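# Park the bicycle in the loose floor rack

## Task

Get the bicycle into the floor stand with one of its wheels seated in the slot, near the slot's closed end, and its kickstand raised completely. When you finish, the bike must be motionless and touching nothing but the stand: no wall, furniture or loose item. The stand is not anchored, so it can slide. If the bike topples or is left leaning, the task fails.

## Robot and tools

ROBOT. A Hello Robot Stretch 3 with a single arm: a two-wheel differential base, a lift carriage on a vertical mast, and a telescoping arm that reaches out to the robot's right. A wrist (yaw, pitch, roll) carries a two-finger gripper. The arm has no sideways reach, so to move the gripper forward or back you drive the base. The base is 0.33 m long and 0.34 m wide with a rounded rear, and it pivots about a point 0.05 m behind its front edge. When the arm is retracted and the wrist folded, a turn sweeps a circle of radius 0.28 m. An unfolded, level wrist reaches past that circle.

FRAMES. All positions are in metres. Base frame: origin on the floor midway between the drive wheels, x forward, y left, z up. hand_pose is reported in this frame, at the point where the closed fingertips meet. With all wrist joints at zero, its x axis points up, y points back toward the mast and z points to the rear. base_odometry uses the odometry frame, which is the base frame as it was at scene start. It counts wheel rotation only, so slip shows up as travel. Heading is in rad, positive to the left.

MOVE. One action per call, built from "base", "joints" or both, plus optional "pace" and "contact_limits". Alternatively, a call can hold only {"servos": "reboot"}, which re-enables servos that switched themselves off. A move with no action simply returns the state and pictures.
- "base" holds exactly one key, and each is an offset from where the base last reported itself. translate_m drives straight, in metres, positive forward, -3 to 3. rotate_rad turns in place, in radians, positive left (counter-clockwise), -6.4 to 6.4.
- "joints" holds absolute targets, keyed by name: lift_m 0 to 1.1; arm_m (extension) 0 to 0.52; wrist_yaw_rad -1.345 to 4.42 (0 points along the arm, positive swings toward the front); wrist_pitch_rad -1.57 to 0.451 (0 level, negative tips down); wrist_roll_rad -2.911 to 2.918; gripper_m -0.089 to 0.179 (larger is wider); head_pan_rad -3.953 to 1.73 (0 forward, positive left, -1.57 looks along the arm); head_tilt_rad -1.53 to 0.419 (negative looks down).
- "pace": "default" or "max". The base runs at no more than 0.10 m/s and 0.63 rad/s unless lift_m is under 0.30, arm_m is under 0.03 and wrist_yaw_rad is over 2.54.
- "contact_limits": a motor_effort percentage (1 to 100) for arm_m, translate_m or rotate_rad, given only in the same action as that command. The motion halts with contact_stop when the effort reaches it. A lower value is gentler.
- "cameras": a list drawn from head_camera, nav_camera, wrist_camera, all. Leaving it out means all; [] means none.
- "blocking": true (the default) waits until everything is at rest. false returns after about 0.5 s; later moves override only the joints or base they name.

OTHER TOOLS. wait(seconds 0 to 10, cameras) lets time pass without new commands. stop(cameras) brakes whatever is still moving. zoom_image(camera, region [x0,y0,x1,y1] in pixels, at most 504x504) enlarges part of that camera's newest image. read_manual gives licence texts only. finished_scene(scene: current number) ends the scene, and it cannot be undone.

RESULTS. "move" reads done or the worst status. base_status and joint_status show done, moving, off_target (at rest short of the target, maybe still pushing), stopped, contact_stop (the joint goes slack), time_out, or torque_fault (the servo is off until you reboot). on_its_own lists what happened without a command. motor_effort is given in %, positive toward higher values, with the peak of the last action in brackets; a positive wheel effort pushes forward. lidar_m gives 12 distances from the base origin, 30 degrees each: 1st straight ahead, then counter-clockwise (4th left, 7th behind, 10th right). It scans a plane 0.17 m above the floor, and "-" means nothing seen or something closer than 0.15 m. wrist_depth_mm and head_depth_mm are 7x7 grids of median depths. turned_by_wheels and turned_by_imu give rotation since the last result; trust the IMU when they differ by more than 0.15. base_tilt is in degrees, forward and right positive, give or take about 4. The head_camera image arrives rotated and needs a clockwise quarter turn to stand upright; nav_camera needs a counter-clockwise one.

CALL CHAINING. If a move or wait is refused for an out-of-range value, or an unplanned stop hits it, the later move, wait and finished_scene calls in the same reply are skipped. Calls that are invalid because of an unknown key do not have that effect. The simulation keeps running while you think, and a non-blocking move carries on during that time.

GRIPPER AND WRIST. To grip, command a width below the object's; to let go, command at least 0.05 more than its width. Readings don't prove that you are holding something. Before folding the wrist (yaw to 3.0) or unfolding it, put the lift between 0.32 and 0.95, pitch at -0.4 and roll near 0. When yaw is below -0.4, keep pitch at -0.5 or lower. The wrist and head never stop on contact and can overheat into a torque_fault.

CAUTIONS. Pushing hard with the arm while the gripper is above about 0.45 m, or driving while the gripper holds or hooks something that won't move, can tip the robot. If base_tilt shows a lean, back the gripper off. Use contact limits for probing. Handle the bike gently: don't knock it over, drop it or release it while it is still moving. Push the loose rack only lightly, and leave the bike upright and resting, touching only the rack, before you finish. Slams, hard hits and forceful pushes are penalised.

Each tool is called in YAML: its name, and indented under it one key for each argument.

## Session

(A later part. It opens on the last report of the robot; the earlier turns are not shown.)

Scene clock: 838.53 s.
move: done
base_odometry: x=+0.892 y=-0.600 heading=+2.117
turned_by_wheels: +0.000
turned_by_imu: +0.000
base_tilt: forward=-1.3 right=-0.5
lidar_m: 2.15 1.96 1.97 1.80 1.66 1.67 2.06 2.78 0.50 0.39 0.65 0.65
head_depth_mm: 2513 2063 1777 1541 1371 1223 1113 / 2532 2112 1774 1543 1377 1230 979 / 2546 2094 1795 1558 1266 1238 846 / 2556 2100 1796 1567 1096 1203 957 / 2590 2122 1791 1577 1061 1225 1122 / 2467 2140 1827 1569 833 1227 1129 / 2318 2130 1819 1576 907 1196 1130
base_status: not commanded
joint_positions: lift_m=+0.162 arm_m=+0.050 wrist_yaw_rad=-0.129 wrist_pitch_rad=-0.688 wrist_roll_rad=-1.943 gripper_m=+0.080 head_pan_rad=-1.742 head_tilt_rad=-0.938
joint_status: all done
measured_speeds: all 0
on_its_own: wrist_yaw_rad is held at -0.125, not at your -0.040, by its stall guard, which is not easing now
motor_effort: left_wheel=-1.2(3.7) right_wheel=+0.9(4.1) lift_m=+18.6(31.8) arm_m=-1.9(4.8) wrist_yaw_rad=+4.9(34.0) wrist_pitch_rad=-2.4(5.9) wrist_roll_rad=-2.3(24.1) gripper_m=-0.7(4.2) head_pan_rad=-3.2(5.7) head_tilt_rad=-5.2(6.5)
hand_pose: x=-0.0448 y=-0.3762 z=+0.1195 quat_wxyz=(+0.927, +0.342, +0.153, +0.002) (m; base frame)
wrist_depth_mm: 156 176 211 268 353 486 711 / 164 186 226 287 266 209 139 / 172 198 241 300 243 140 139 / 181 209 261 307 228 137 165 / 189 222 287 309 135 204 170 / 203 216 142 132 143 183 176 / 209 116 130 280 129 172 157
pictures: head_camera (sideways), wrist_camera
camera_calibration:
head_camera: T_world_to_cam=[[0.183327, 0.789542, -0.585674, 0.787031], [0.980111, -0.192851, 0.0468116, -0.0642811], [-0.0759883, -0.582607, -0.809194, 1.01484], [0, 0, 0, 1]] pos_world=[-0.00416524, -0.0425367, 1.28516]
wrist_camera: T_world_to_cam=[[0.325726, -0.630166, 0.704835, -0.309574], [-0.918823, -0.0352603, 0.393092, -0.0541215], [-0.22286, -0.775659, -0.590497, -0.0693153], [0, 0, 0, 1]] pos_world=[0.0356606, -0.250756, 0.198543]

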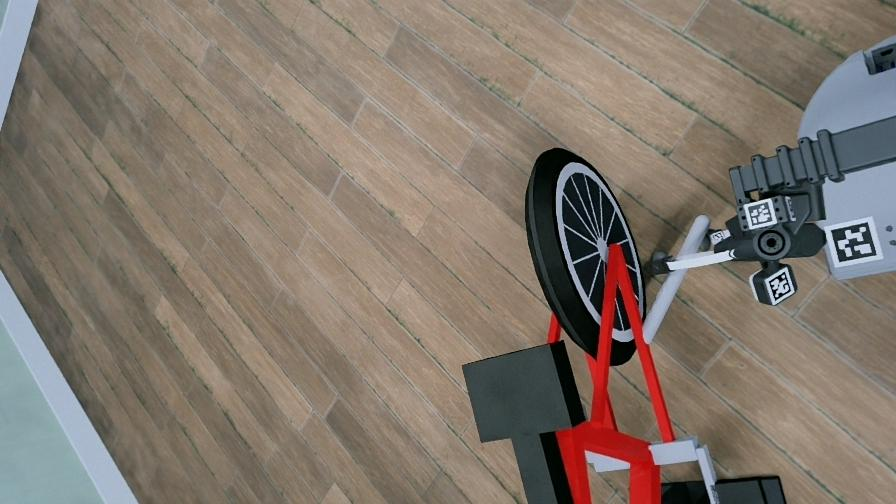

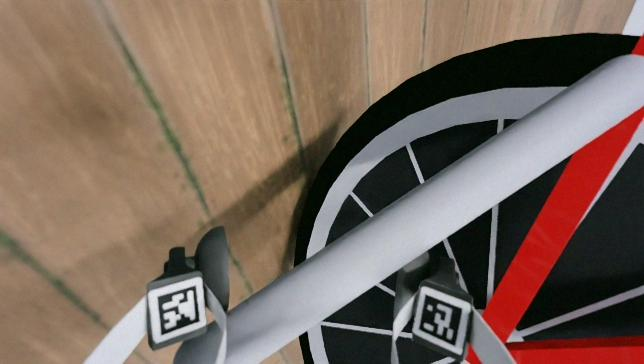

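move:
  joints: {"wrist_roll_rad": -2.3, "lift_m": 0.175, "arm_m": 0.055}
  cameras: ["wrist_camera", "head_camera"]

zoom_image:
  camera: "head_camera"
  region: [500, 100, 800, 400]

Scene clock: 842.27 s.
move: off_target
base_odometry: x=+0.892 y=-0.600 heading=+2.116
turned_by_wheels: +0.000
turned_by_imu: +0.000
base_tilt: forward=-1.3 right=-0.4
lidar_m: 2.15 1.96 1.97 1.80 1.66 1.67 2.06 2.78 0.49 0.38 0.50 0.66
head_depth_mm: 2508 2077 1759 1532 1368 1225 1118 / 2545 2084 1774 1541 1373 1229 975 / 2530 2090 1788 1552 1310 1228 808 / 2596 2108 1796 1560 1118 1112 966 / 2550 2127 1791 1573 1100 1228 1126 / 2440 2131 1825 1571 833 1232 1129 / 2290 2148 1814 1575 892 1192 1130
base_status: not commanded
joint_positions: lift_m=+0.175 arm_m=+0.055 wrist_yaw_rad=-0.147 wrist_pitch_rad=-0.640 wrist_roll_rad=-2.257 gripper_m=+0.080 head_pan_rad=-1.742 head_tilt_rad=-0.938
joint_status: wrist_roll_rad off_target (ended at -2.257, target -2.300); the others done
measured_speeds: all 0
on_its_own: wrist_yaw_rad is held at -0.125, not at your -0.040, by its stall guard, which is still easing; wrist_pitch_rad is at rest, and its effort (-10.9) is outside its rest range (-8 to +12)
motor_effort: left_wheel=-1.6(2.1) right_wheel=+5.5(5.8) lift_m=+35.8(41.9) arm_m=+4.9(11.7) wrist_yaw_rad=+18.5(29.2) wrist_pitch_rad=-10.9(11.3) wrist_roll_rad=-14.1(21.0) gripper_m=-1.6(2.8) head_pan_rad=-3.0(4.0) head_tilt_rad=-5.9(5.9)
hand_pose: x=-0.0492 y=-0.3890 z=+0.1413 quat_wxyz=(+0.899, +0.319, +0.297, +0.040) (m; base frame)
wrist_depth_mm: 164 183 212 258 318 413 641 / 178 200 236 290 248 207 184 / 191 218 265 294 233 200 137 / 209 242 300 266 229 135 153 / 229 271 306 265 135 164 169 / 257 274 143 136 140 178 167 / 278 117 136 242 125 156 161
pictures: head_camera (sideways), wrist_camera
camera_calibration:
head_camera: T_world_to_cam=[[0.183372, 0.789584, -0.585604, 0.786939], [0.980101, -0.192901, 0.0468096, -0.0642784], [-0.0760036, -0.582535, -0.809244, 1.01491], [0, 0, 0, 1]] pos_world=[-0.00416698, -0.0425348, 1.28515]
wrist_camera: T_world_to_cam=[[0.594358, -0.540289, 0.595673, -0.268031], [-0.772962, -0.179362, 0.608571, -0.146491], [-0.221964, -0.822142, -0.524228, -0.0947298], [0, 0, 0, 1]] pos_world=[0.0250476, -0.24897, 0.199149]

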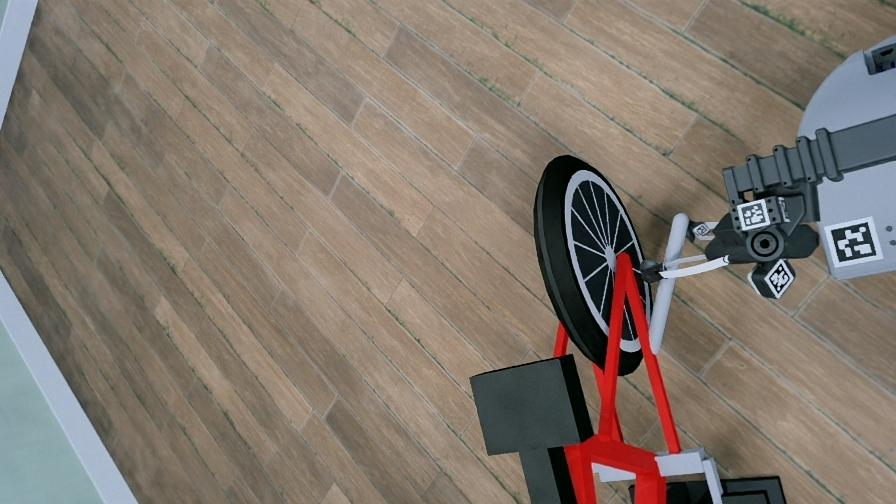

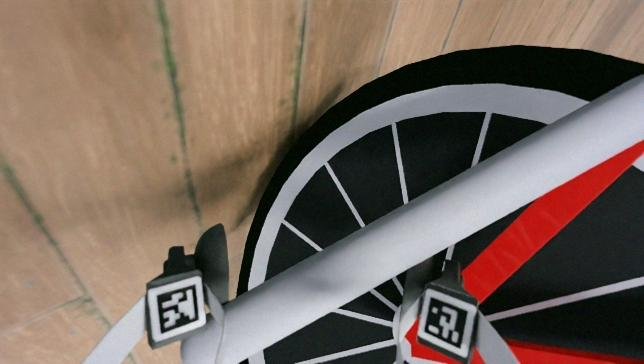

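Scaled by 1.680 from the camera's 896x504 image, which has a finer 1280x720 frame.

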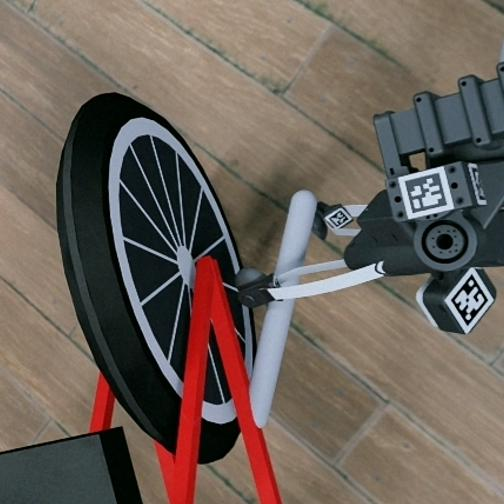

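move:
  joints: {"wrist_roll_rad": -2.05, "gripper_m": 0.12}
  cameras: ["wrist_camera"]

move:
  joints: {"arm_m": 0.0, "lift_m": 0.218}
  cameras: ["wrist_camera", "head_camera"]

Scene clock: 849.30 s.
move: done
base_odometry: x=+0.892 y=-0.600 heading=+2.116
turned_by_wheels: +0.000
turned_by_imu: +0.000
base_tilt: forward=-1.3 right=-0.5
lidar_m: 2.14 1.96 1.97 1.79 1.65 1.66 2.06 2.78 0.40 0.40 0.50 0.66
head_depth_mm: 2500 2075 1772 1539 1374 1226 1113 / 2520 2080 1784 1541 1370 1229 973 / 2543 2094 1763 1566 1307 1232 808 / 2569 2103 1792 1570 1109 1111 958 / 2566 2116 1798 1559 1072 1220 1125 / 2463 2137 1804 1577 838 1231 1125 / 2289 2139 1813 1572 894 1199 1135
base_status: not commanded
joint_positions: lift_m=+0.175 arm_m=+0.055 wrist_yaw_rad=-0.180 wrist_pitch_rad=-0.652 wrist_roll_rad=-2.031 gripper_m=+0.120 head_pan_rad=-1.742 head_tilt_rad=-0.938
joint_status: all done
measured_speeds: all 0
on_its_own: wrist_yaw_rad is held at -0.164, not at your -0.040, by its stall guard, which is not easing now; wrist_yaw_rad is at rest, and its effort (+14.0) is outside its rest range (-9 to +9); wrist_pitch_rad is at rest, and its effort (-8.6) is outside its rest range (-8 to +12)
motor_effort: left_wheel=-1.6(1.6) right_wheel=+3.7(4.0) lift_m=+13.9(19.2) arm_m=-2.9(3.6) wrist_yaw_rad=+14.0(14.3) wrist_pitch_rad=-8.6(14.5) wrist_roll_rad=-6.5(7.5) gripper_m=-2.1(80.2) head_pan_rad=-3.2(4.0) head_tilt_rad=-5.3(6.2)
hand_pose: x=-0.0551 y=-0.3861 z=+0.1392 quat_wxyz=(+0.925, +0.330, +0.187, -0.010) (m; base frame)
wrist_depth_mm: 167 188 225 281 235 193 132 / 177 201 245 286 223 192 133 / 186 216 262 279 222 143 155 / 196 231 289 264 221 142 163 / 207 235 311 272 223 163 164 / 221 120 344 269 151 152 153 / 108 124 409 271 156 116 160
pictures: wrist_camera
camera_calibration:
wrist_camera: T_world_to_cam=[[0.379314, -0.611309, 0.694567, -0.314686], [-0.887451, -0.0279459, 0.460055, -0.0764278], [-0.261825, -0.790899, -0.553107, -0.0808652], [0, 0, 0, 1]] pos_world=[0.0303663, -0.258462, 0.209004]

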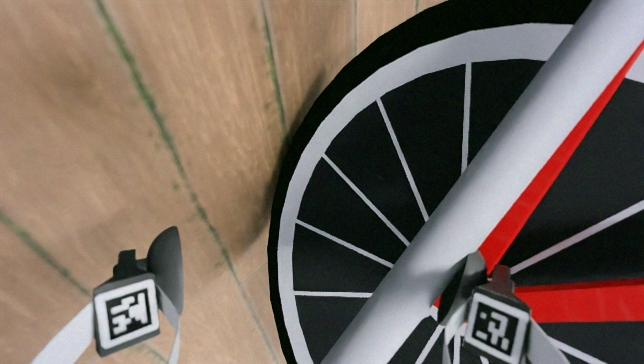

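Scene clock: 850.83 s.
move: done
base_odometry: x=+0.892 y=-0.600 heading=+2.117
turned_by_wheels: +0.000
turned_by_imu: +0.000
base_tilt: forward=-1.3 right=-0.4
lidar_m: 2.15 1.96 1.98 1.79 1.65 1.67 2.05 2.78 0.49 0.47 0.50 0.66
head_depth_mm: 2507 2076 1764 1545 1370 1232 1114 / 2547 2080 1772 1551 1370 1227 964 / 2537 2098 1794 1551 1313 1235 756 / 2548 2132 1801 1565 1114 1223 905 / 2582 2119 1806 1563 1069 1220 1123 / 2457 2117 1812 1566 836 1222 1125 / 2302 2151 1823 1582 893 1199 1129
base_status: not commanded
joint_positions: lift_m=+0.218 arm_m=+0.000 wrist_yaw_rad=-0.166 wrist_pitch_rad=-0.707 wrist_roll_rad=-2.047 gripper_m=+0.120 head_pan_rad=-1.742 head_tilt_rad=-0.938
joint_status: all done
measured_speeds: all 0
on_its_own: wrist_yaw_rad is held at -0.164, not at your -0.040, by its stall guard, which is not easing now
motor_effort: left_wheel=-0.3(1.7) right_wheel=+0.9(3.9) lift_m=+32.6(38.0) arm_m=-15.1(23.8) wrist_yaw_rad=+1.5(15.2) wrist_pitch_rad=+1.2(13.9) wrist_roll_rad=-1.1(7.8) gripper_m=+0.2(4.8) head_pan_rad=-3.6(4.2) head_tilt_rad=-5.5(5.9)
hand_pose: x=-0.0508 y=-0.3217 z=+0.1720 quat_wxyz=(+0.915, +0.354, +0.193, +0.006) (m; base frame)
wrist_depth_mm: 194 220 260 318 401 490 201 / 205 232 276 347 307 244 207 / 217 250 301 356 295 213 219 / 230 263 326 369 293 222 212 / 247 274 362 362 299 234 207 / 258 121 407 363 247 228 205 / 108 123 456 356 245 118 210
pictures: head_camera (sideways), wrist_camera
camera_calibration:
head_camera: T_world_to_cam=[[0.183459, 0.789661, -0.585472, 0.786767], [0.980082, -0.192996, 0.0468058, -0.0642733], [-0.0760334, -0.582398, -0.80934, 1.01503], [0, 0, 0, 1]] pos_world=[-0.00417033, -0.0425312, 1.28514]
wrist_camera: T_world_to_cam=[[0.396876, -0.640019, 0.657925, -0.301833], [-0.884736, -0.0758864, 0.459873, -0.101156], [-0.2444, -0.764602, -0.596366, 0.00608189], [0, 0, 0, 1]] pos_world=[0.03178, -0.196205, 0.248729]

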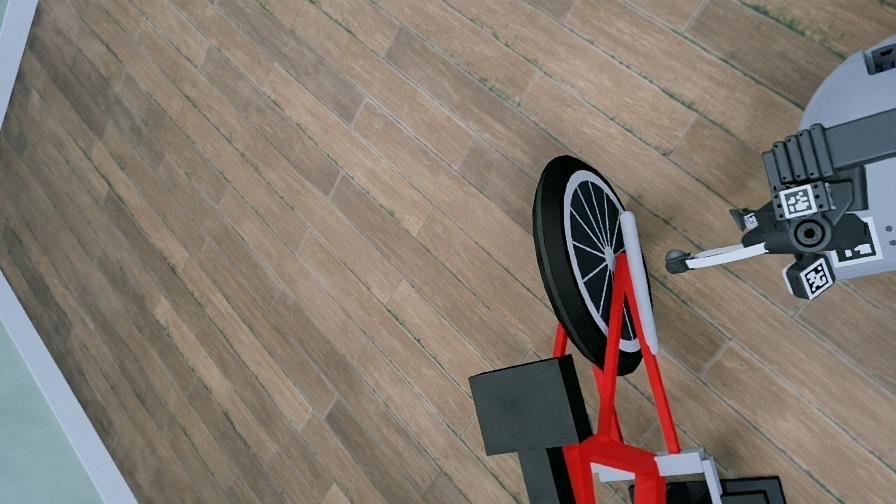

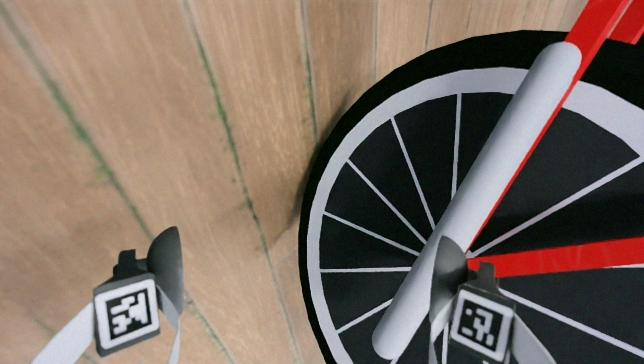

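move:
  joints: {"lift_m": 0.42, "arm_m": 0.0}
  cameras: []

move:
  joints: {"wrist_roll_rad": 0, "gripper_m": -0.02, "wrist_yaw_rad": 0.0, "head_pan_rad": -1.45, "head_tilt_rad": -0.85}
  base: {"translate_m": -0.27}

zoom_image:
  camera: "head_camera"
  region: [450, 0, 896, 504]

Scene clock: 860.90 s.
move: done
base_odometry: x=+0.892 y=-0.600 heading=+2.117
turned_by_wheels: +0.000
turned_by_imu: +0.000
base_tilt: forward=-1.4 right=-0.4
lidar_m: 2.15 1.96 1.97 1.80 1.65 1.67 2.06 2.78 0.49 0.47 0.50 0.66
head_depth_mm: 2522 2052 1764 1553 1374 1228 1112 / 2550 2088 1790 1545 1378 1226 560 / 2536 2090 1783 1563 1319 1231 610 / 2568 2126 1809 1552 1078 1207 729 / 2589 2113 1811 1564 1074 1222 1114 / 2464 2149 1807 1580 834 1228 1125 / 2333 2145 1816 1579 894 1189 1128
base_status: not commanded
joint_positions: lift_m=+0.420 arm_m=+0.000 wrist_yaw_rad=-0.166 wrist_pitch_rad=-0.707 wrist_roll_rad=-2.047 gripper_m=+0.120 head_pan_rad=-1.742 head_tilt_rad=-0.938
joint_status: all done
measured_speeds: all 0
on_its_own: wrist_yaw_rad is held at -0.164, not at your -0.040, by its stall guard, which is not easing now
motor_effort: left_wheel=-0.7(1.2) right_wheel=+1.2(1.3) lift_m=+33.4(39.2) arm_m=-14.3(21.9) wrist_yaw_rad=+1.6(2.7) wrist_pitch_rad=+1.5(1.6) wrist_roll_rad=-0.9(1.5) gripper_m=+0.7(1.1) head_pan_rad=-3.7(4.1) head_tilt_rad=-5.6(6.0)
hand_pose: x=-0.0508 y=-0.3217 z=+0.3740 quat_wxyz=(+0.915, +0.354, +0.193, +0.006) (m; base frame)
wrist_depth_mm: 345 394 462 340 330 448 253 / 367 427 469 344 285 314 - / 387 455 486 343 286 - - / 414 492 473 361 284 - - / 440 494 469 361 289 - - / 458 121 700 356 305 - - / 108 124 853 - - 117 -
pictures: none
No camera images: "cameras" was empty.

Scene clock: 864.73 s.
move: done
base_odometry: x=+1.032 y=-0.831 heading=+2.117
turned_by_wheels: +0.000
turned_by_imu: -0.001
base_tilt: forward=-1.3 right=-0.5
lidar_m: 2.38 2.16 2.18 1.63 1.49 1.50 1.85 2.57 2.59 0.48 0.49 0.87
head_depth_mm: 2882 2343 1944 1652 1427 1258 1127 / 2836 2404 1946 1657 1426 1261 568 / 2724 2395 1989 1667 1455 1273 672 / 2519 2435 1966 1673 1449 1234 1140 / 2380 2428 2005 1663 1453 1212 1143 / 2223 2382 2006 1688 1449 1222 1148 / 2103 2309 2012 1691 969 1238 1152
base_status: done
joint_positions: lift_m=+0.420 arm_m=+0.000 wrist_yaw_rad=-0.002 wrist_pitch_rad=-0.709 wrist_roll_rad=-0.005 gripper_m=-0.020 head_pan_rad=-1.458 head_tilt_rad=-0.853
joint_status: all done
measured_speeds: all 0
motor_effort: left_wheel=+0.8(5.9) right_wheel=-3.6(7.6) lift_m=+33.2(34.6) arm_m=-14.3(15.5) wrist_yaw_rad=+1.1(3.2) wrist_pitch_rad=+1.6(2.0) wrist_roll_rad=+1.4(2.9) gripper_m=-6.3(82.7) head_pan_rad=+4.0(6.0) head_tilt_rad=+1.5(2.4)
hand_pose: x=-0.0219 y=-0.3238 z=+0.3736 quat_wxyz=(+0.665, +0.246, -0.661, -0.246) (m; base frame)
wrist_depth_mm: - - - - - - - / 269 290 960 945 971 - - / 306 304 352 814 834 837 865 / 347 354 371 695 701 710 756 / 365 398 441 622 628 649 649 / 544 531 125 134 559 579 581 / 481 492 121 128 491 518 524
pictures: head_camera (sideways), nav_camera (sideways), wrist_camera
camera_calibration:
head_camera: T_world_to_cam=[[-0.0390322, 0.757148, -0.652076, 0.874903], [0.994465, 0.093139, 0.0486199, -0.0667281], [0.0975462, -0.646569, -0.756593, 0.945388], [0, 0, 0, 1]] pos_world=[0.0082891, -0.0449571, 1.28902]
nav_camera: T_world_to_cam=[[0.0891831, -0.751257, 0.653957, -0.807765], [-0.987763, -0.151051, -0.0388194, 0.109112], [0.127944, -0.642493, -0.755535, 0.938515], [0, 0, 0, 1]] pos_world=[0.0597379, 0.0126315, 1.24156]
wrist_camera: T_world_to_cam=[[-0.998864, -0.0312052, 0.036017, -0.0483189], [-0.0472705, 0.7446, -0.665835, 0.536064], [-0.0060408, -0.666781, -0.74523, 0.224328], [0, 0, 0, 1]] pos_world=[-0.0215689, -0.251084, 0.525846]

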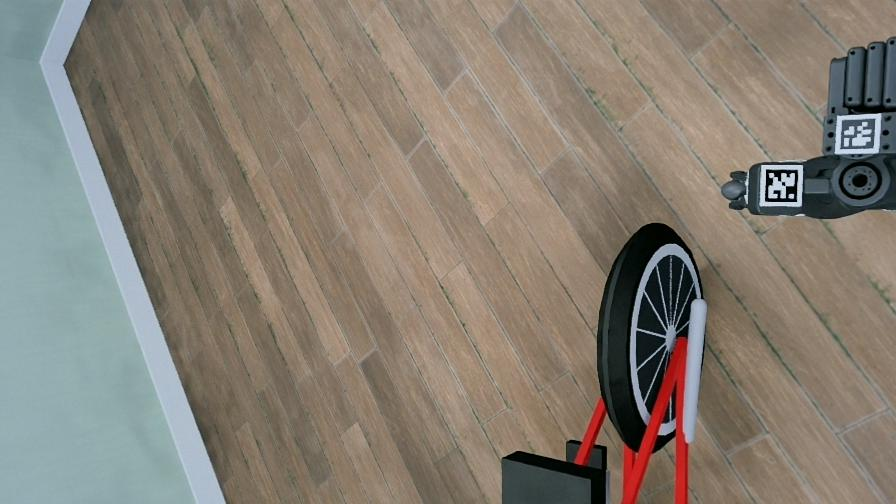

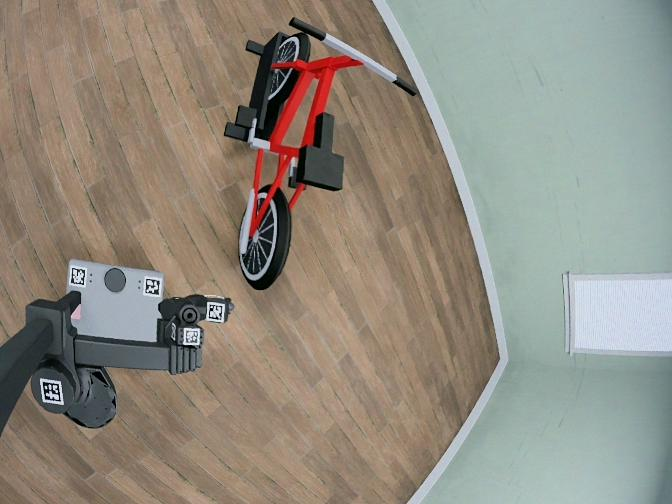

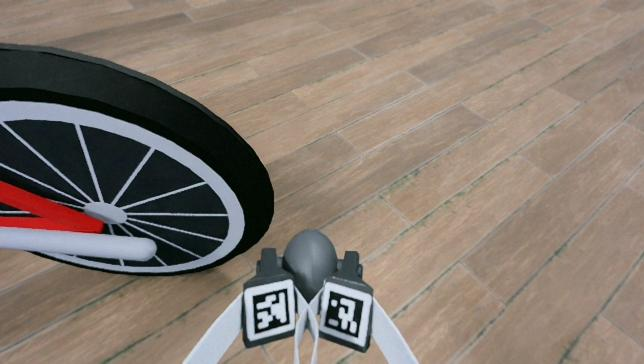

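Scaled by 1.000.

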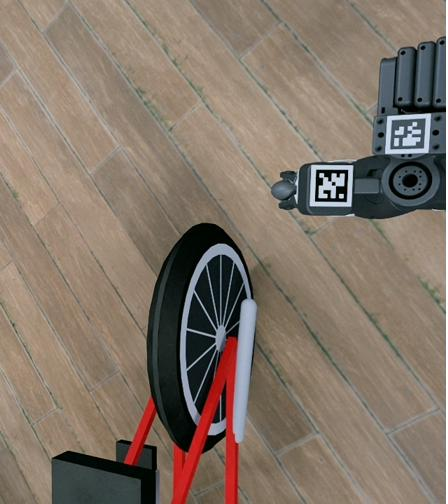

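move:
  joints: {"arm_m": 0.17, "lift_m": 0.255}
  cameras: ["wrist_camera", "head_camera"]

Scene clock: 870.67 s.
move: done
base_odometry: x=+1.032 y=-0.831 heading=+2.117
turned_by_wheels: +0.000
turned_by_imu: +0.000
base_tilt: forward=-1.4 right=-0.4
lidar_m: 2.37 2.16 2.18 1.63 1.48 1.50 1.85 2.57 2.59 0.48 0.49 0.87
head_depth_mm: 2879 2369 1950 1645 1427 1257 1129 / 2837 2409 1955 1664 1442 1238 736 / 2743 2412 1964 1661 1441 909 1121 / 2524 2396 1973 1676 1448 1236 1141 / 2378 2414 1998 1671 1455 1177 1144 / 2243 2389 2003 1692 1459 1222 1149 / 2091 2290 2012 1707 970 1243 1149
base_status: not commanded
joint_positions: lift_m=+0.255 arm_m=+0.170 wrist_yaw_rad=-0.001 wrist_pitch_rad=-0.710 wrist_roll_rad=-0.004 gripper_m=-0.020 head_pan_rad=-1.458 head_tilt_rad=-0.853
joint_status: all done
measured_speeds: all 0
motor_effort: left_wheel=+0.6(1.2) right_wheel=-3.7(4.0) lift_m=+18.6(29.3) arm_m=+15.8(22.3) wrist_yaw_rad=+1.4(2.5) wrist_pitch_rad=+1.8(2.1) wrist_roll_rad=+1.1(1.6) gripper_m=-6.6(7.2) head_pan_rad=+3.8(4.6) head_tilt_rad=+1.2(2.1)
hand_pose: x=-0.0218 y=-0.4936 z=+0.2084 quat_wxyz=(+0.664, +0.246, -0.662, -0.246) (m; base frame)
wrist_depth_mm: 731 755 752 796 797 825 862 / 629 609 647 642 648 682 701 / - 520 537 552 565 577 596 / - 125 472 483 478 502 509 / 118 134 403 425 429 439 444 / 149 158 173 134 384 390 396 / 204 205 121 128 338 350 357
pictures: head_camera (sideways), wrist_camera
camera_calibration:
head_camera: T_world_to_cam=[[-0.0390255, 0.757091, -0.652143, 0.87499], [0.994465, 0.0931431, 0.0486216, -0.0667303], [0.0975536, -0.646636, -0.756535, 0.945313], [0, 0, 0, 1]] pos_world=[0.00828921, -0.0449582, 1.28903]
wrist_camera: T_world_to_cam=[[-0.99892, -0.0306161, 0.034951, -0.0471099], [-0.0461157, 0.74522, -0.665222, 0.552763], [-0.00567971, -0.666116, -0.745827, -0.0115336], [0, 0, 0, 1]] pos_world=[-0.0216335, -0.421055, 0.360754]

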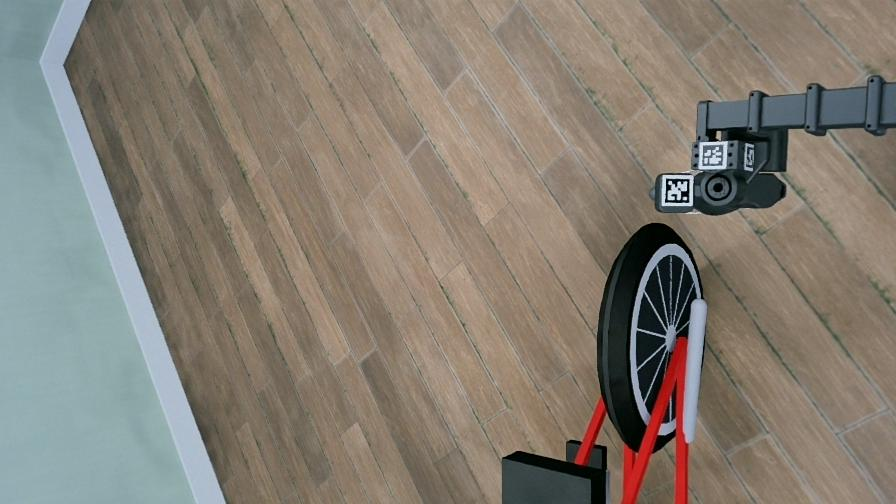

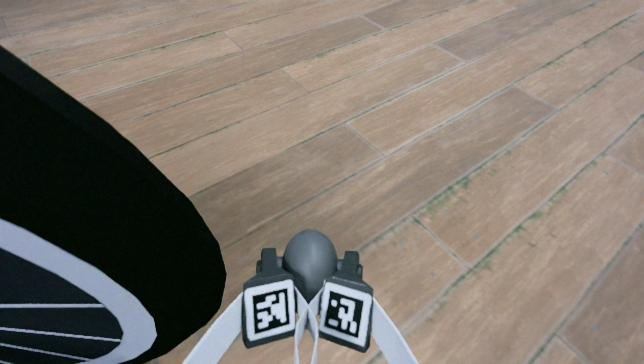

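move:
  base: {"translate_m": 0.06}
  contact_limits: {"translate_m": 25}
  cameras: ["wrist_camera", "head_camera"]

Scene clock: 875.37 s.
move: done
base_odometry: x=+1.001 y=-0.780 heading=+2.117
turned_by_wheels: +0.000
turned_by_imu: +0.001
base_tilt: forward=-1.3 right=-0.4
lidar_m: 2.33 2.12 2.13 1.67 1.52 1.54 1.89 2.62 2.64 0.49 0.50 0.85
head_depth_mm: 2881 2386 1932 1640 1427 1258 1130 / 2817 2394 1962 1656 1433 1245 738 / 2674 2397 1957 1663 1445 917 1117 / 2506 2432 1994 1661 1442 1214 1135 / 2348 2469 1982 1675 1453 1220 1147 / 2202 2372 2003 1691 1462 1221 1156 / 2069 2271 2030 1687 894 1292 1152
base_status: done
joint_positions: lift_m=+0.255 arm_m=+0.170 wrist_yaw_rad=-0.002 wrist_pitch_rad=-0.713 wrist_roll_rad=-0.004 gripper_m=-0.020 head_pan_rad=-1.458 head_tilt_rad=-0.853
joint_status: not commanded
measured_speeds: all 0
motor_effort: left_wheel=+3.3(8.4) right_wheel=+0.9(11.2) lift_m=+18.4(19.7) arm_m=+15.6(16.2) wrist_yaw_rad=+2.3(17.5) wrist_pitch_rad=+2.4(2.6) wrist_roll_rad=+1.0(1.3) gripper_m=-5.5(7.1) head_pan_rad=+3.6(4.6) head_tilt_rad=+1.8(2.0)
contact_limits: translate_m 25 (maximum 100)
hand_pose: x=-0.0220 y=-0.4931 z=+0.2080 quat_wxyz=(+0.664, +0.247, -0.661, -0.247) (m; base frame)
wrist_depth_mm: - 713 763 789 785 825 826 / - 110 632 642 669 682 683 / 103 111 521 554 563 568 578 / - 121 142 477 482 498 498 / 140 142 155 422 428 432 446 / 173 181 127 134 382 387 390 / 223 225 121 128 340 351 360
pictures: head_camera (sideways), wrist_camera
camera_calibration:
head_camera: T_world_to_cam=[[-0.0390573, 0.757089, -0.652144, 0.874991], [0.994461, 0.0931849, 0.0486216, -0.0667303], [0.0975808, -0.646632, -0.756535, 0.945312], [0, 0, 0, 1]] pos_world=[0.00829111, -0.0449581, 1.28903]
wrist_camera: T_world_to_cam=[[-0.998948, -0.0298623, 0.0348121, -0.04682], [-0.0454447, 0.747007, -0.663261, 0.552565], [-0.00619834, -0.664145, -0.747578, -0.0102379], [0, 0, 0, 1]] pos_world=[-0.021723, -0.420968, 0.360472]

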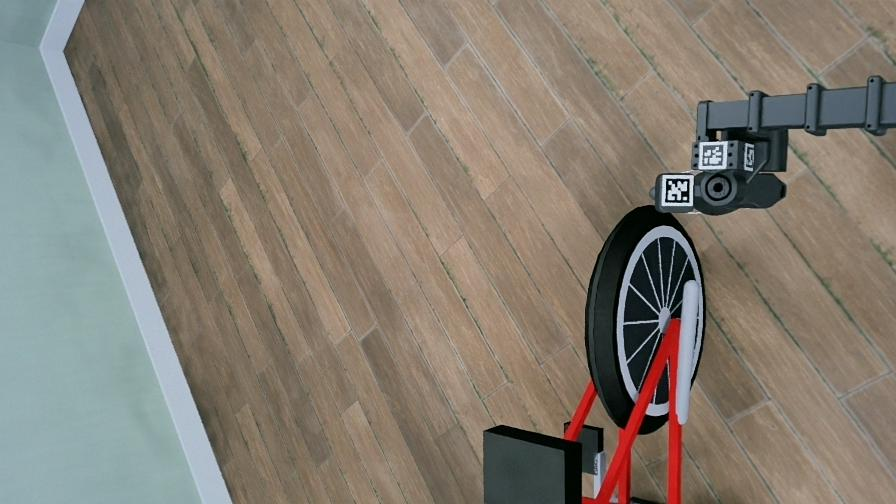

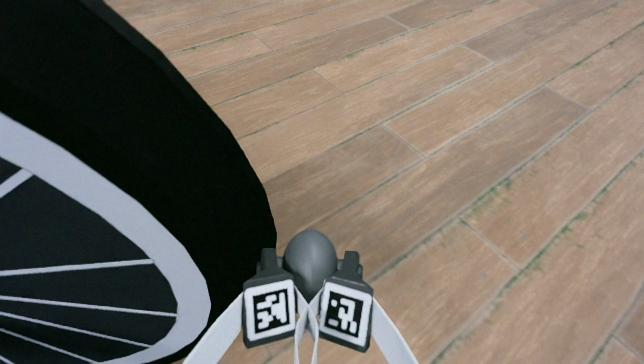

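move:
  base: {"translate_m": 0.05}
  joints: {"head_pan_rad": -1.0, "head_tilt_rad": -0.65}
  contact_limits: {"translate_m": 25}
  cameras: ["wrist_camera", "head_camera"]

zoom_image:
  camera: "head_camera"
  region: [450, 0, 896, 504]

Scene clock: 880.07 s.
move: done
base_odometry: x=+0.975 y=-0.737 heading=+2.116
turned_by_wheels: -0.001
turned_by_imu: -0.001
base_tilt: forward=-1.4 right=-0.5
lidar_m: 2.28 2.08 2.09 1.68 1.55 1.57 1.93 2.66 2.67 0.49 0.50 0.81
head_depth_mm: 2012 2269 2475 2029 1644 1390 943 / 2004 2213 2464 2037 1661 1385 981 / 1946 2198 2425 2042 1662 1374 1028 / 1942 2155 2376 2076 1673 976 1172 / 1892 2109 2370 2061 1692 1166 1222 / 1871 2099 2323 2020 1616 1198 1200 / 1850 2043 2310 2079 1124 1282 1238
base_status: done
joint_positions: lift_m=+0.255 arm_m=+0.170 wrist_yaw_rad=-0.045 wrist_pitch_rad=-0.737 wrist_roll_rad=-0.003 gripper_m=-0.020 head_pan_rad=-1.008 head_tilt_rad=-0.654
joint_status: all done
measured_speeds: all 0
on_its_own: right_wheel is at rest, and its effort (+24.4) is outside its rest range (-21 to +21); wrist_yaw_rad is at rest, and its effort (+38.8) is outside its rest range (-9 to +9)
motor_effort: left_wheel=-10.5(11.6) right_wheel=+24.4(24.5) lift_m=+21.0(21.6) arm_m=+15.1(15.9) wrist_yaw_rad=+38.8(39.6) wrist_pitch_rad=+6.6(11.2) wrist_roll_rad=+0.6(1.3) gripper_m=-7.7(7.8) head_pan_rad=+3.9(6.4) head_tilt_rad=+2.1(4.4)
contact_limits: translate_m 25 (maximum 100)
hand_pose: x=-0.0294 y=-0.4883 z=+0.2036 quat_wxyz=(+0.655, +0.240, -0.664, -0.270) (m; base frame)
wrist_depth_mm: - 85 100 714 770 777 803 / - 91 105 619 627 638 675 / 104 - 109 508 551 550 559 / - 123 124 154 479 486 494 / 140 142 147 156 421 422 434 / 170 178 174 129 374 380 385 / 218 226 119 320 333 344 350
pictures: head_camera (sideways), wrist_camera
camera_calibration:
head_camera: T_world_to_cam=[[-0.287859, 0.543442, -0.788548, 1.05428], [0.84969, 0.524765, 0.0514717, -0.0695706], [0.441774, -0.655204, -0.612816, 0.756284], [0, 0, 0, 1]] pos_world=[0.0284911, -0.0409105, 1.29839]
wrist_camera: T_world_to_cam=[[-0.999361, 0.0130913, 0.0332652, -0.0327156], [-0.0114544, 0.764209, -0.644866, 0.551459], [-0.0338638, -0.644835, -0.763571, 0.00153948], [0, 0, 0, 1]] pos_world=[-0.0263259, -0.420009, 0.357881]

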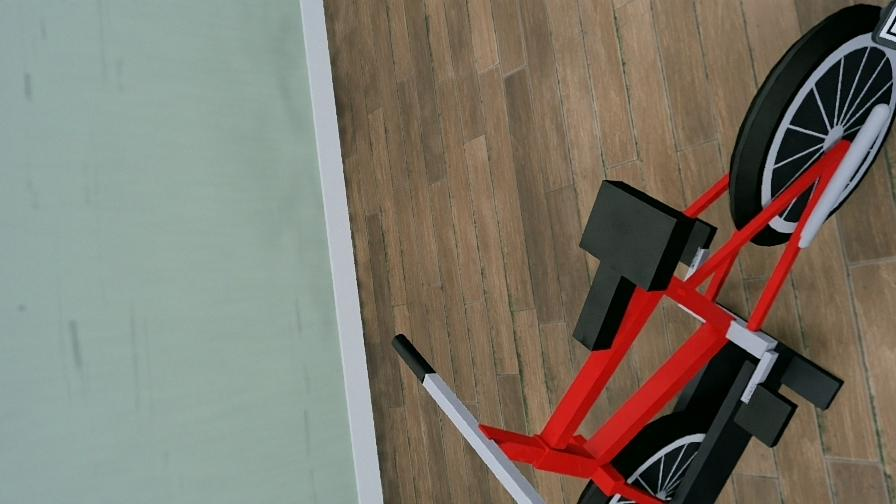

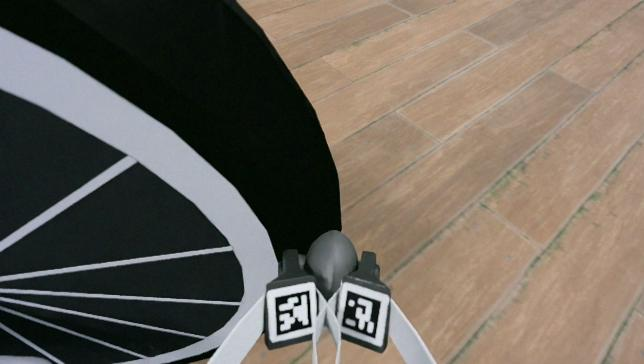

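Scaled by 1.000.

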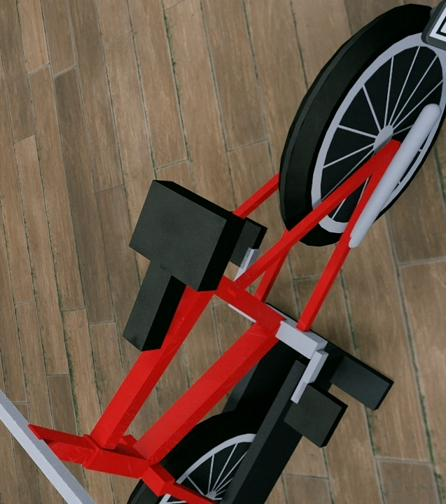

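move:
  base: {"translate_m": -0.02}
  joints: {"head_pan_rad": -0.75, "head_tilt_rad": -0.6}
  cameras: ["wrist_camera", "head_camera", "nav_camera"]

zoom_image:
  camera: "head_camera"
  region: [450, 0, 896, 504]

Scene clock: 885.73 s.
move: done
base_odometry: x=+0.985 y=-0.754 heading=+2.116
turned_by_wheels: +0.000
turned_by_imu: +0.001
base_tilt: forward=-1.3 right=-0.5
lidar_m: 2.30 2.10 2.11 1.68 1.54 1.55 1.91 2.64 2.66 0.49 0.50 0.83
head_depth_mm: 1871 2050 2275 2175 1725 1435 916 / 1878 2066 2316 2155 1724 898 979 / 1899 2085 2325 2174 1738 984 1193 / 1926 2109 2351 2135 1756 1257 1219 / 1939 2133 2386 2232 1161 1260 1223 / 1948 2163 2458 2221 1315 1406 1264 / 1967 2177 2442 2232 1789 1478 1261
base_status: done
joint_positions: lift_m=+0.255 arm_m=+0.170 wrist_yaw_rad=-0.064 wrist_pitch_rad=-0.727 wrist_roll_rad=-0.003 gripper_m=-0.020 head_pan_rad=-0.758 head_tilt_rad=-0.606
joint_status: all done
measured_speeds: all 0
on_its_own: wrist_yaw_rad is held at -0.062, not at your +0.000, by its stall guard, which is not easing now
motor_effort: left_wheel=-1.7(11.1) right_wheel=-0.6(10.9) lift_m=+28.9(30.9) arm_m=+13.9(14.9) wrist_yaw_rad=+2.0(18.9) wrist_pitch_rad=+5.0(7.9) wrist_roll_rad=+0.7(0.9) gripper_m=-5.4(7.6) head_pan_rad=+3.8(5.9) head_tilt_rad=+2.5(4.9)
hand_pose: x=-0.0328 y=-0.4900 z=+0.2054 quat_wxyz=(+0.654, +0.231, -0.667, -0.273) (m; base frame)
wrist_depth_mm: 88 94 750 753 785 803 812 / - 98 597 608 645 636 668 / - 104 122 537 545 558 576 / - 116 129 462 477 489 492 / 138 139 148 408 420 425 439 / 163 172 159 130 373 378 389 / 208 215 121 129 337 347 350
pictures: head_camera (sideways), nav_camera (sideways), wrist_camera
camera_calibration:
head_camera: T_world_to_cam=[[-0.384987, 0.428456, -0.817441, 1.09254], [0.691617, 0.7204, 0.0518645, -0.069121], [0.611106, -0.545389, -0.573672, 0.704328], [0, 0, 0, 1]] pos_world=[0.0379989, -0.034177, 1.30072]
nav_camera: T_world_to_cam=[[0.419224, -0.391334, 0.819213, -1.02516], [-0.652216, -0.757512, -0.0280949, 0.0931134], [0.631558, -0.522526, -0.572801, 0.697759], [0, 0, 0, 1]] pos_world=[0.0498269, 0.0339511, 1.24212]
wrist_camera: T_world_to_cam=[[-0.99891, 0.0322787, 0.0337066, -0.0268332], [0.00247514, 0.757864, -0.652408, 0.552739], [-0.0466039, -0.651614, -0.757118, -0.00339511], [0, 0, 0, 1]] pos_world=[-0.0283303, -0.420247, 0.358945]

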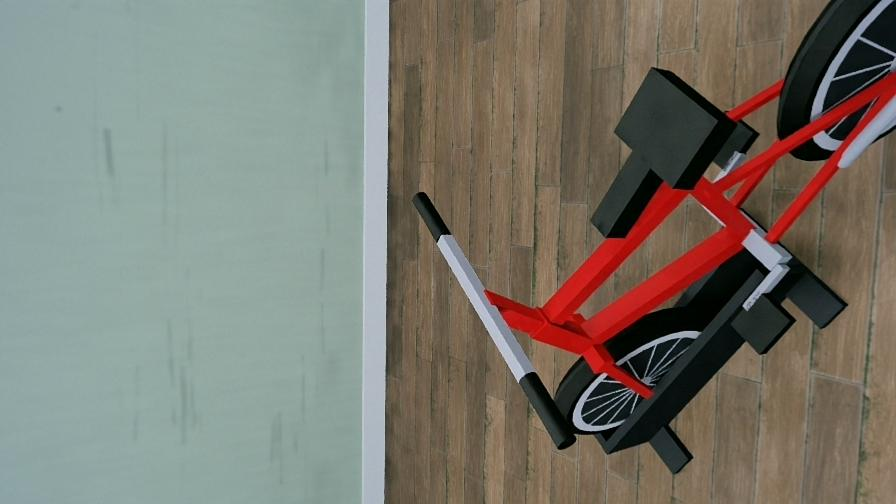

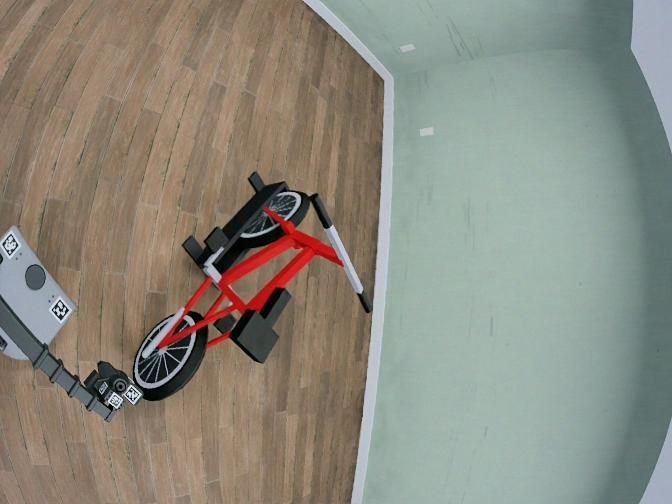

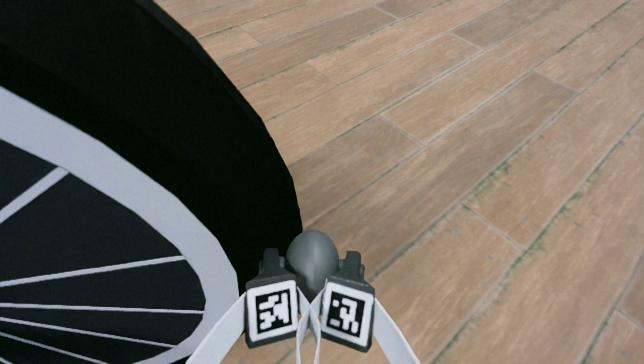

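Scaled by 1.000.

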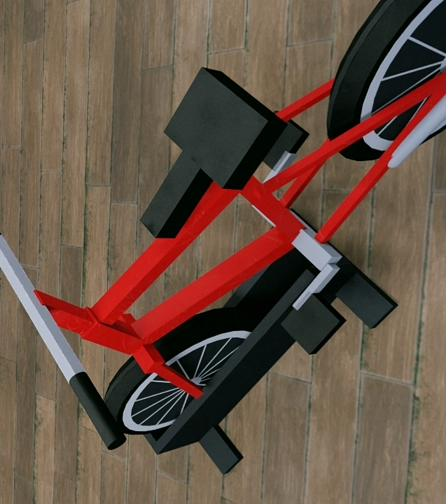

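zoom_image:
  camera: "head_camera"
  region: [540, 220, 860, 490]

Scaled by 1.575 from the camera's 896x504 image, which has a finer 1280x720 frame.

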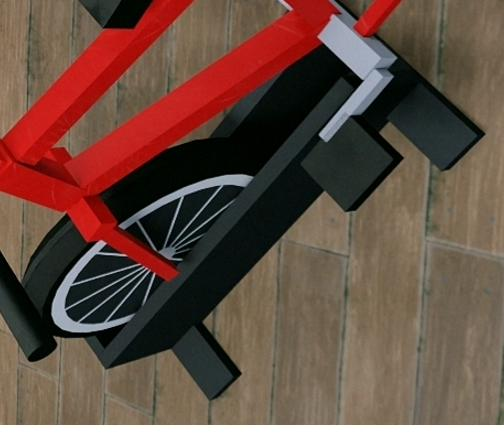

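move:
  joints: {"head_pan_rad": -1.0, "head_tilt_rad": -0.75}
  cameras: ["head_camera"]

zoom_image:
  camera: "head_camera"
  region: [620, 220, 840, 440]

Scene clock: 907.83 s.
move: done
base_odometry: x=+0.985 y=-0.754 heading=+2.116
turned_by_wheels: +0.000
turned_by_imu: +0.000
base_tilt: forward=-1.3 right=-0.5
lidar_m: 2.30 2.09 2.12 1.68 1.54 1.55 1.92 2.65 2.67 0.49 0.50 0.83
head_depth_mm: 2049 2343 2255 1840 1551 1318 827 / 2031 2299 2297 1852 1541 1010 1124 / 2004 2259 2303 1851 1524 1042 1172 / 1963 2219 2309 1861 939 1266 1177 / 1943 2199 2339 1872 1025 1298 1184 / 1921 2178 2338 1883 1244 1282 1182 / 1898 2109 2308 1055 1230 1345 1192
base_status: not commanded
joint_positions: lift_m=+0.255 arm_m=+0.170 wrist_yaw_rad=-0.064 wrist_pitch_rad=-0.727 wrist_roll_rad=-0.003 gripper_m=-0.020 head_pan_rad=-0.992 head_tilt_rad=-0.740
joint_status: all done
measured_speeds: all 0
on_its_own: wrist_yaw_rad is held at -0.062, not at your +0.000, by its stall guard, which is not easing now
motor_effort: left_wheel=-1.1(2.1) right_wheel=-0.4(0.8) lift_m=+25.3(26.5) arm_m=+13.5(14.0) wrist_yaw_rad=+1.9(3.3) wrist_pitch_rad=+4.9(5.2) wrist_roll_rad=+0.7(1.1) gripper_m=-5.8(6.4) head_pan_rad=-3.0(5.3) head_tilt_rad=-4.6(5.3)
hand_pose: x=-0.0328 y=-0.4900 z=+0.2054 quat_wxyz=(+0.654, +0.231, -0.667, -0.273) (m; base frame)
wrist_depth_mm: 88 95 739 749 768 804 830 / - 97 601 627 631 652 666 / - 104 123 538 551 560 570 / - 116 129 476 475 489 493 / 138 139 153 403 424 428 434 / 162 172 160 130 378 381 391 / 210 215 121 128 337 349 352
pictures: head_camera (sideways)
camera_calibration:
head_camera: T_world_to_cam=[[-0.332479, 0.593184, -0.733205, 0.982416], [0.843298, 0.535069, 0.0504852, -0.0682416], [0.422263, -0.601526, -0.678131, 0.841364], [0, 0, 0, 1]] pos_world=[0.028904, -0.0401381, 1.29431]

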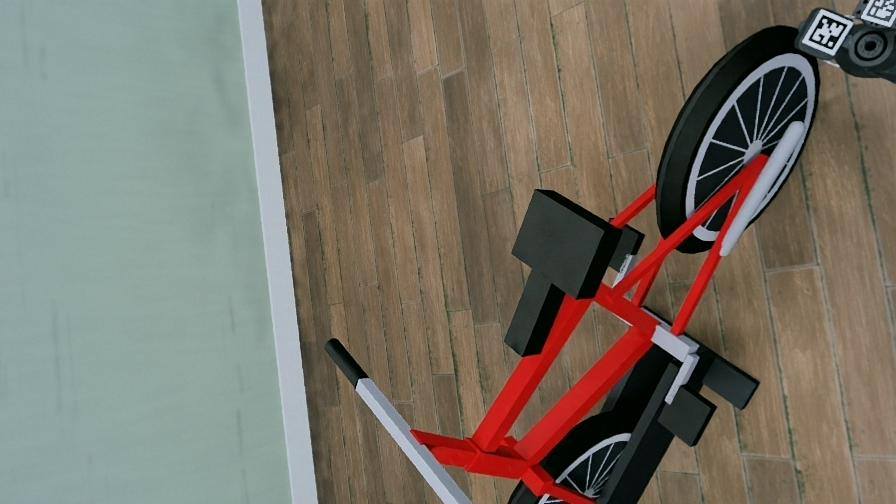

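Scaled by 2.291 from the camera's 896x504 image, which has a finer 1280x720 frame.

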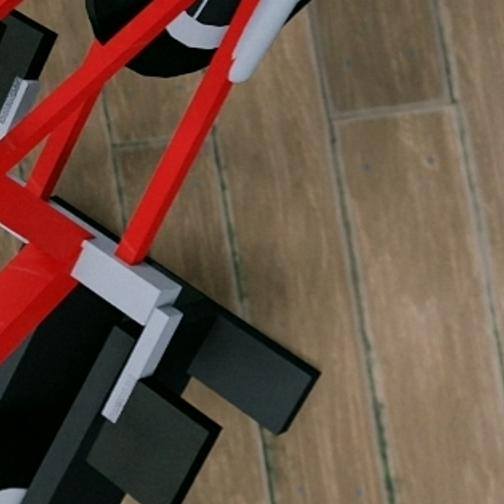

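move:
  base: {"translate_m": -0.04}
  joints: {"wrist_yaw_rad": 0.0}
  cameras: []

move:
  base: {"rotate_rad": 0.09}
  cameras: ["wrist_camera"]

Scene clock: 929.63 s.
move: done
base_odometry: x=+1.006 y=-0.788 heading=+2.116
turned_by_wheels: +0.000
turned_by_imu: +0.000
base_tilt: forward=-1.3 right=-0.5
lidar_m: 2.34 2.12 2.14 1.66 1.52 1.53 1.88 2.61 2.63 0.49 0.50 0.86
head_depth_mm: 2085 2366 2267 1830 1548 1325 839 / 2030 2321 2293 1860 1543 1023 1125 / 2008 2277 2283 1857 1547 1054 1168 / 2006 2244 2319 1855 965 1136 1178 / 1969 2221 2310 1868 1022 1322 1181 / 1925 2173 2327 1875 1322 1281 1186 / 1898 2166 2321 1065 1268 1328 1185
base_status: done
joint_positions: lift_m=+0.255 arm_m=+0.170 wrist_yaw_rad=-0.002 wrist_pitch_rad=-0.717 wrist_roll_rad=-0.003 gripper_m=-0.020 head_pan_rad=-0.992 head_tilt_rad=-0.740
joint_status: all done
measured_speeds: all 0
motor_effort: left_wheel=-0.7(7.4) right_wheel=-4.0(6.5) lift_m=+21.0(22.7) arm_m=+12.4(13.0) wrist_yaw_rad=+1.3(13.4) wrist_pitch_rad=+3.4(5.1) wrist_roll_rad=+0.8(1.1) gripper_m=-5.5(6.7) head_pan_rad=-2.8(4.2) head_tilt_rad=-4.0(5.0)
hand_pose: x=-0.0220 y=-0.4922 z=+0.2071 quat_wxyz=(+0.663, +0.248, -0.661, -0.249) (m; base frame)
wrist_depth_mm: 102 738 758 777 794 800 853 / 104 117 631 651 647 688 689 / - 120 526 550 556 574 588 / - 129 162 483 491 489 500 / 143 146 169 430 426 425 442 / 175 186 173 134 384 386 391 / 227 218 121 129 338 351 356
pictures: none
No camera images: "cameras" was empty.

Scene clock: 930.60 s.
move: done
base_odometry: x=+1.006 y=-0.788 heading=+2.205
turned_by_wheels: +0.089
turned_by_imu: +0.087
base_tilt: forward=-1.3 right=-0.5
lidar_m: 2.26 2.13 2.17 1.61 1.52 1.55 2.02 2.61 2.67 0.49 0.51 0.86
head_depth_mm: 2016 2277 2253 1821 1540 1333 842 / 2001 2275 2276 1850 1534 1012 1126 / 1983 2237 2303 1855 1481 1059 1174 / 1974 2231 2308 1871 962 1286 1174 / 1975 2233 2339 1878 1225 1320 1178 / 1953 2212 2351 1184 1310 1301 1182 / 1940 2180 2350 1792 1391 1353 1191
base_status: done
joint_positions: lift_m=+0.255 arm_m=+0.170 wrist_yaw_rad=-0.018 wrist_pitch_rad=-0.731 wrist_roll_rad=-0.003 gripper_m=-0.020 head_pan_rad=-0.992 head_tilt_rad=-0.741
joint_status: not commanded
measured_speeds: all 0
on_its_own: wrist_yaw_rad is at rest, and its effort (+16.2) is outside its rest range (-9 to +9)
motor_effort: left_wheel=-10.2(11.1) right_wheel=+15.1(15.3) lift_m=+20.0(21.3) arm_m=+11.9(12.7) wrist_yaw_rad=+16.2(16.6) wrist_pitch_rad=+5.5(6.3) wrist_roll_rad=+1.0(1.0) gripper_m=-5.8(6.2) head_pan_rad=-3.3(4.0) head_tilt_rad=-3.6(4.8)
hand_pose: x=-0.0248 y=-0.4897 z=+0.2048 quat_wxyz=(+0.659, +0.247, -0.661, -0.259) (m; base frame)
wrist_depth_mm: 87 92 108 741 788 791 818 / - 98 110 610 630 638 664 / 114 - 117 518 549 561 569 / 131 133 128 166 472 487 500 / 158 155 158 163 418 430 445 / 199 194 175 129 378 383 390 / 272 247 120 127 335 348 348
pictures: wrist_camera
camera_calibration:
wrist_camera: T_world_to_cam=[[-0.999343, -0.0137788, 0.0335272, -0.0412796], [-0.0322681, 0.759539, -0.649661, 0.551438], [-0.0165137, -0.650316, -0.759484, -0.00141158], [0, 0, 0, 1]] pos_world=[-0.023482, -0.420325, 0.35856]

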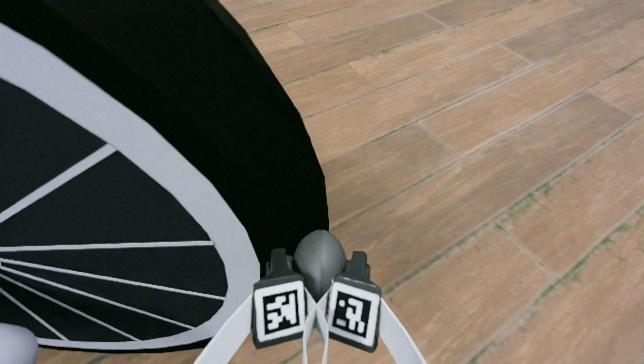

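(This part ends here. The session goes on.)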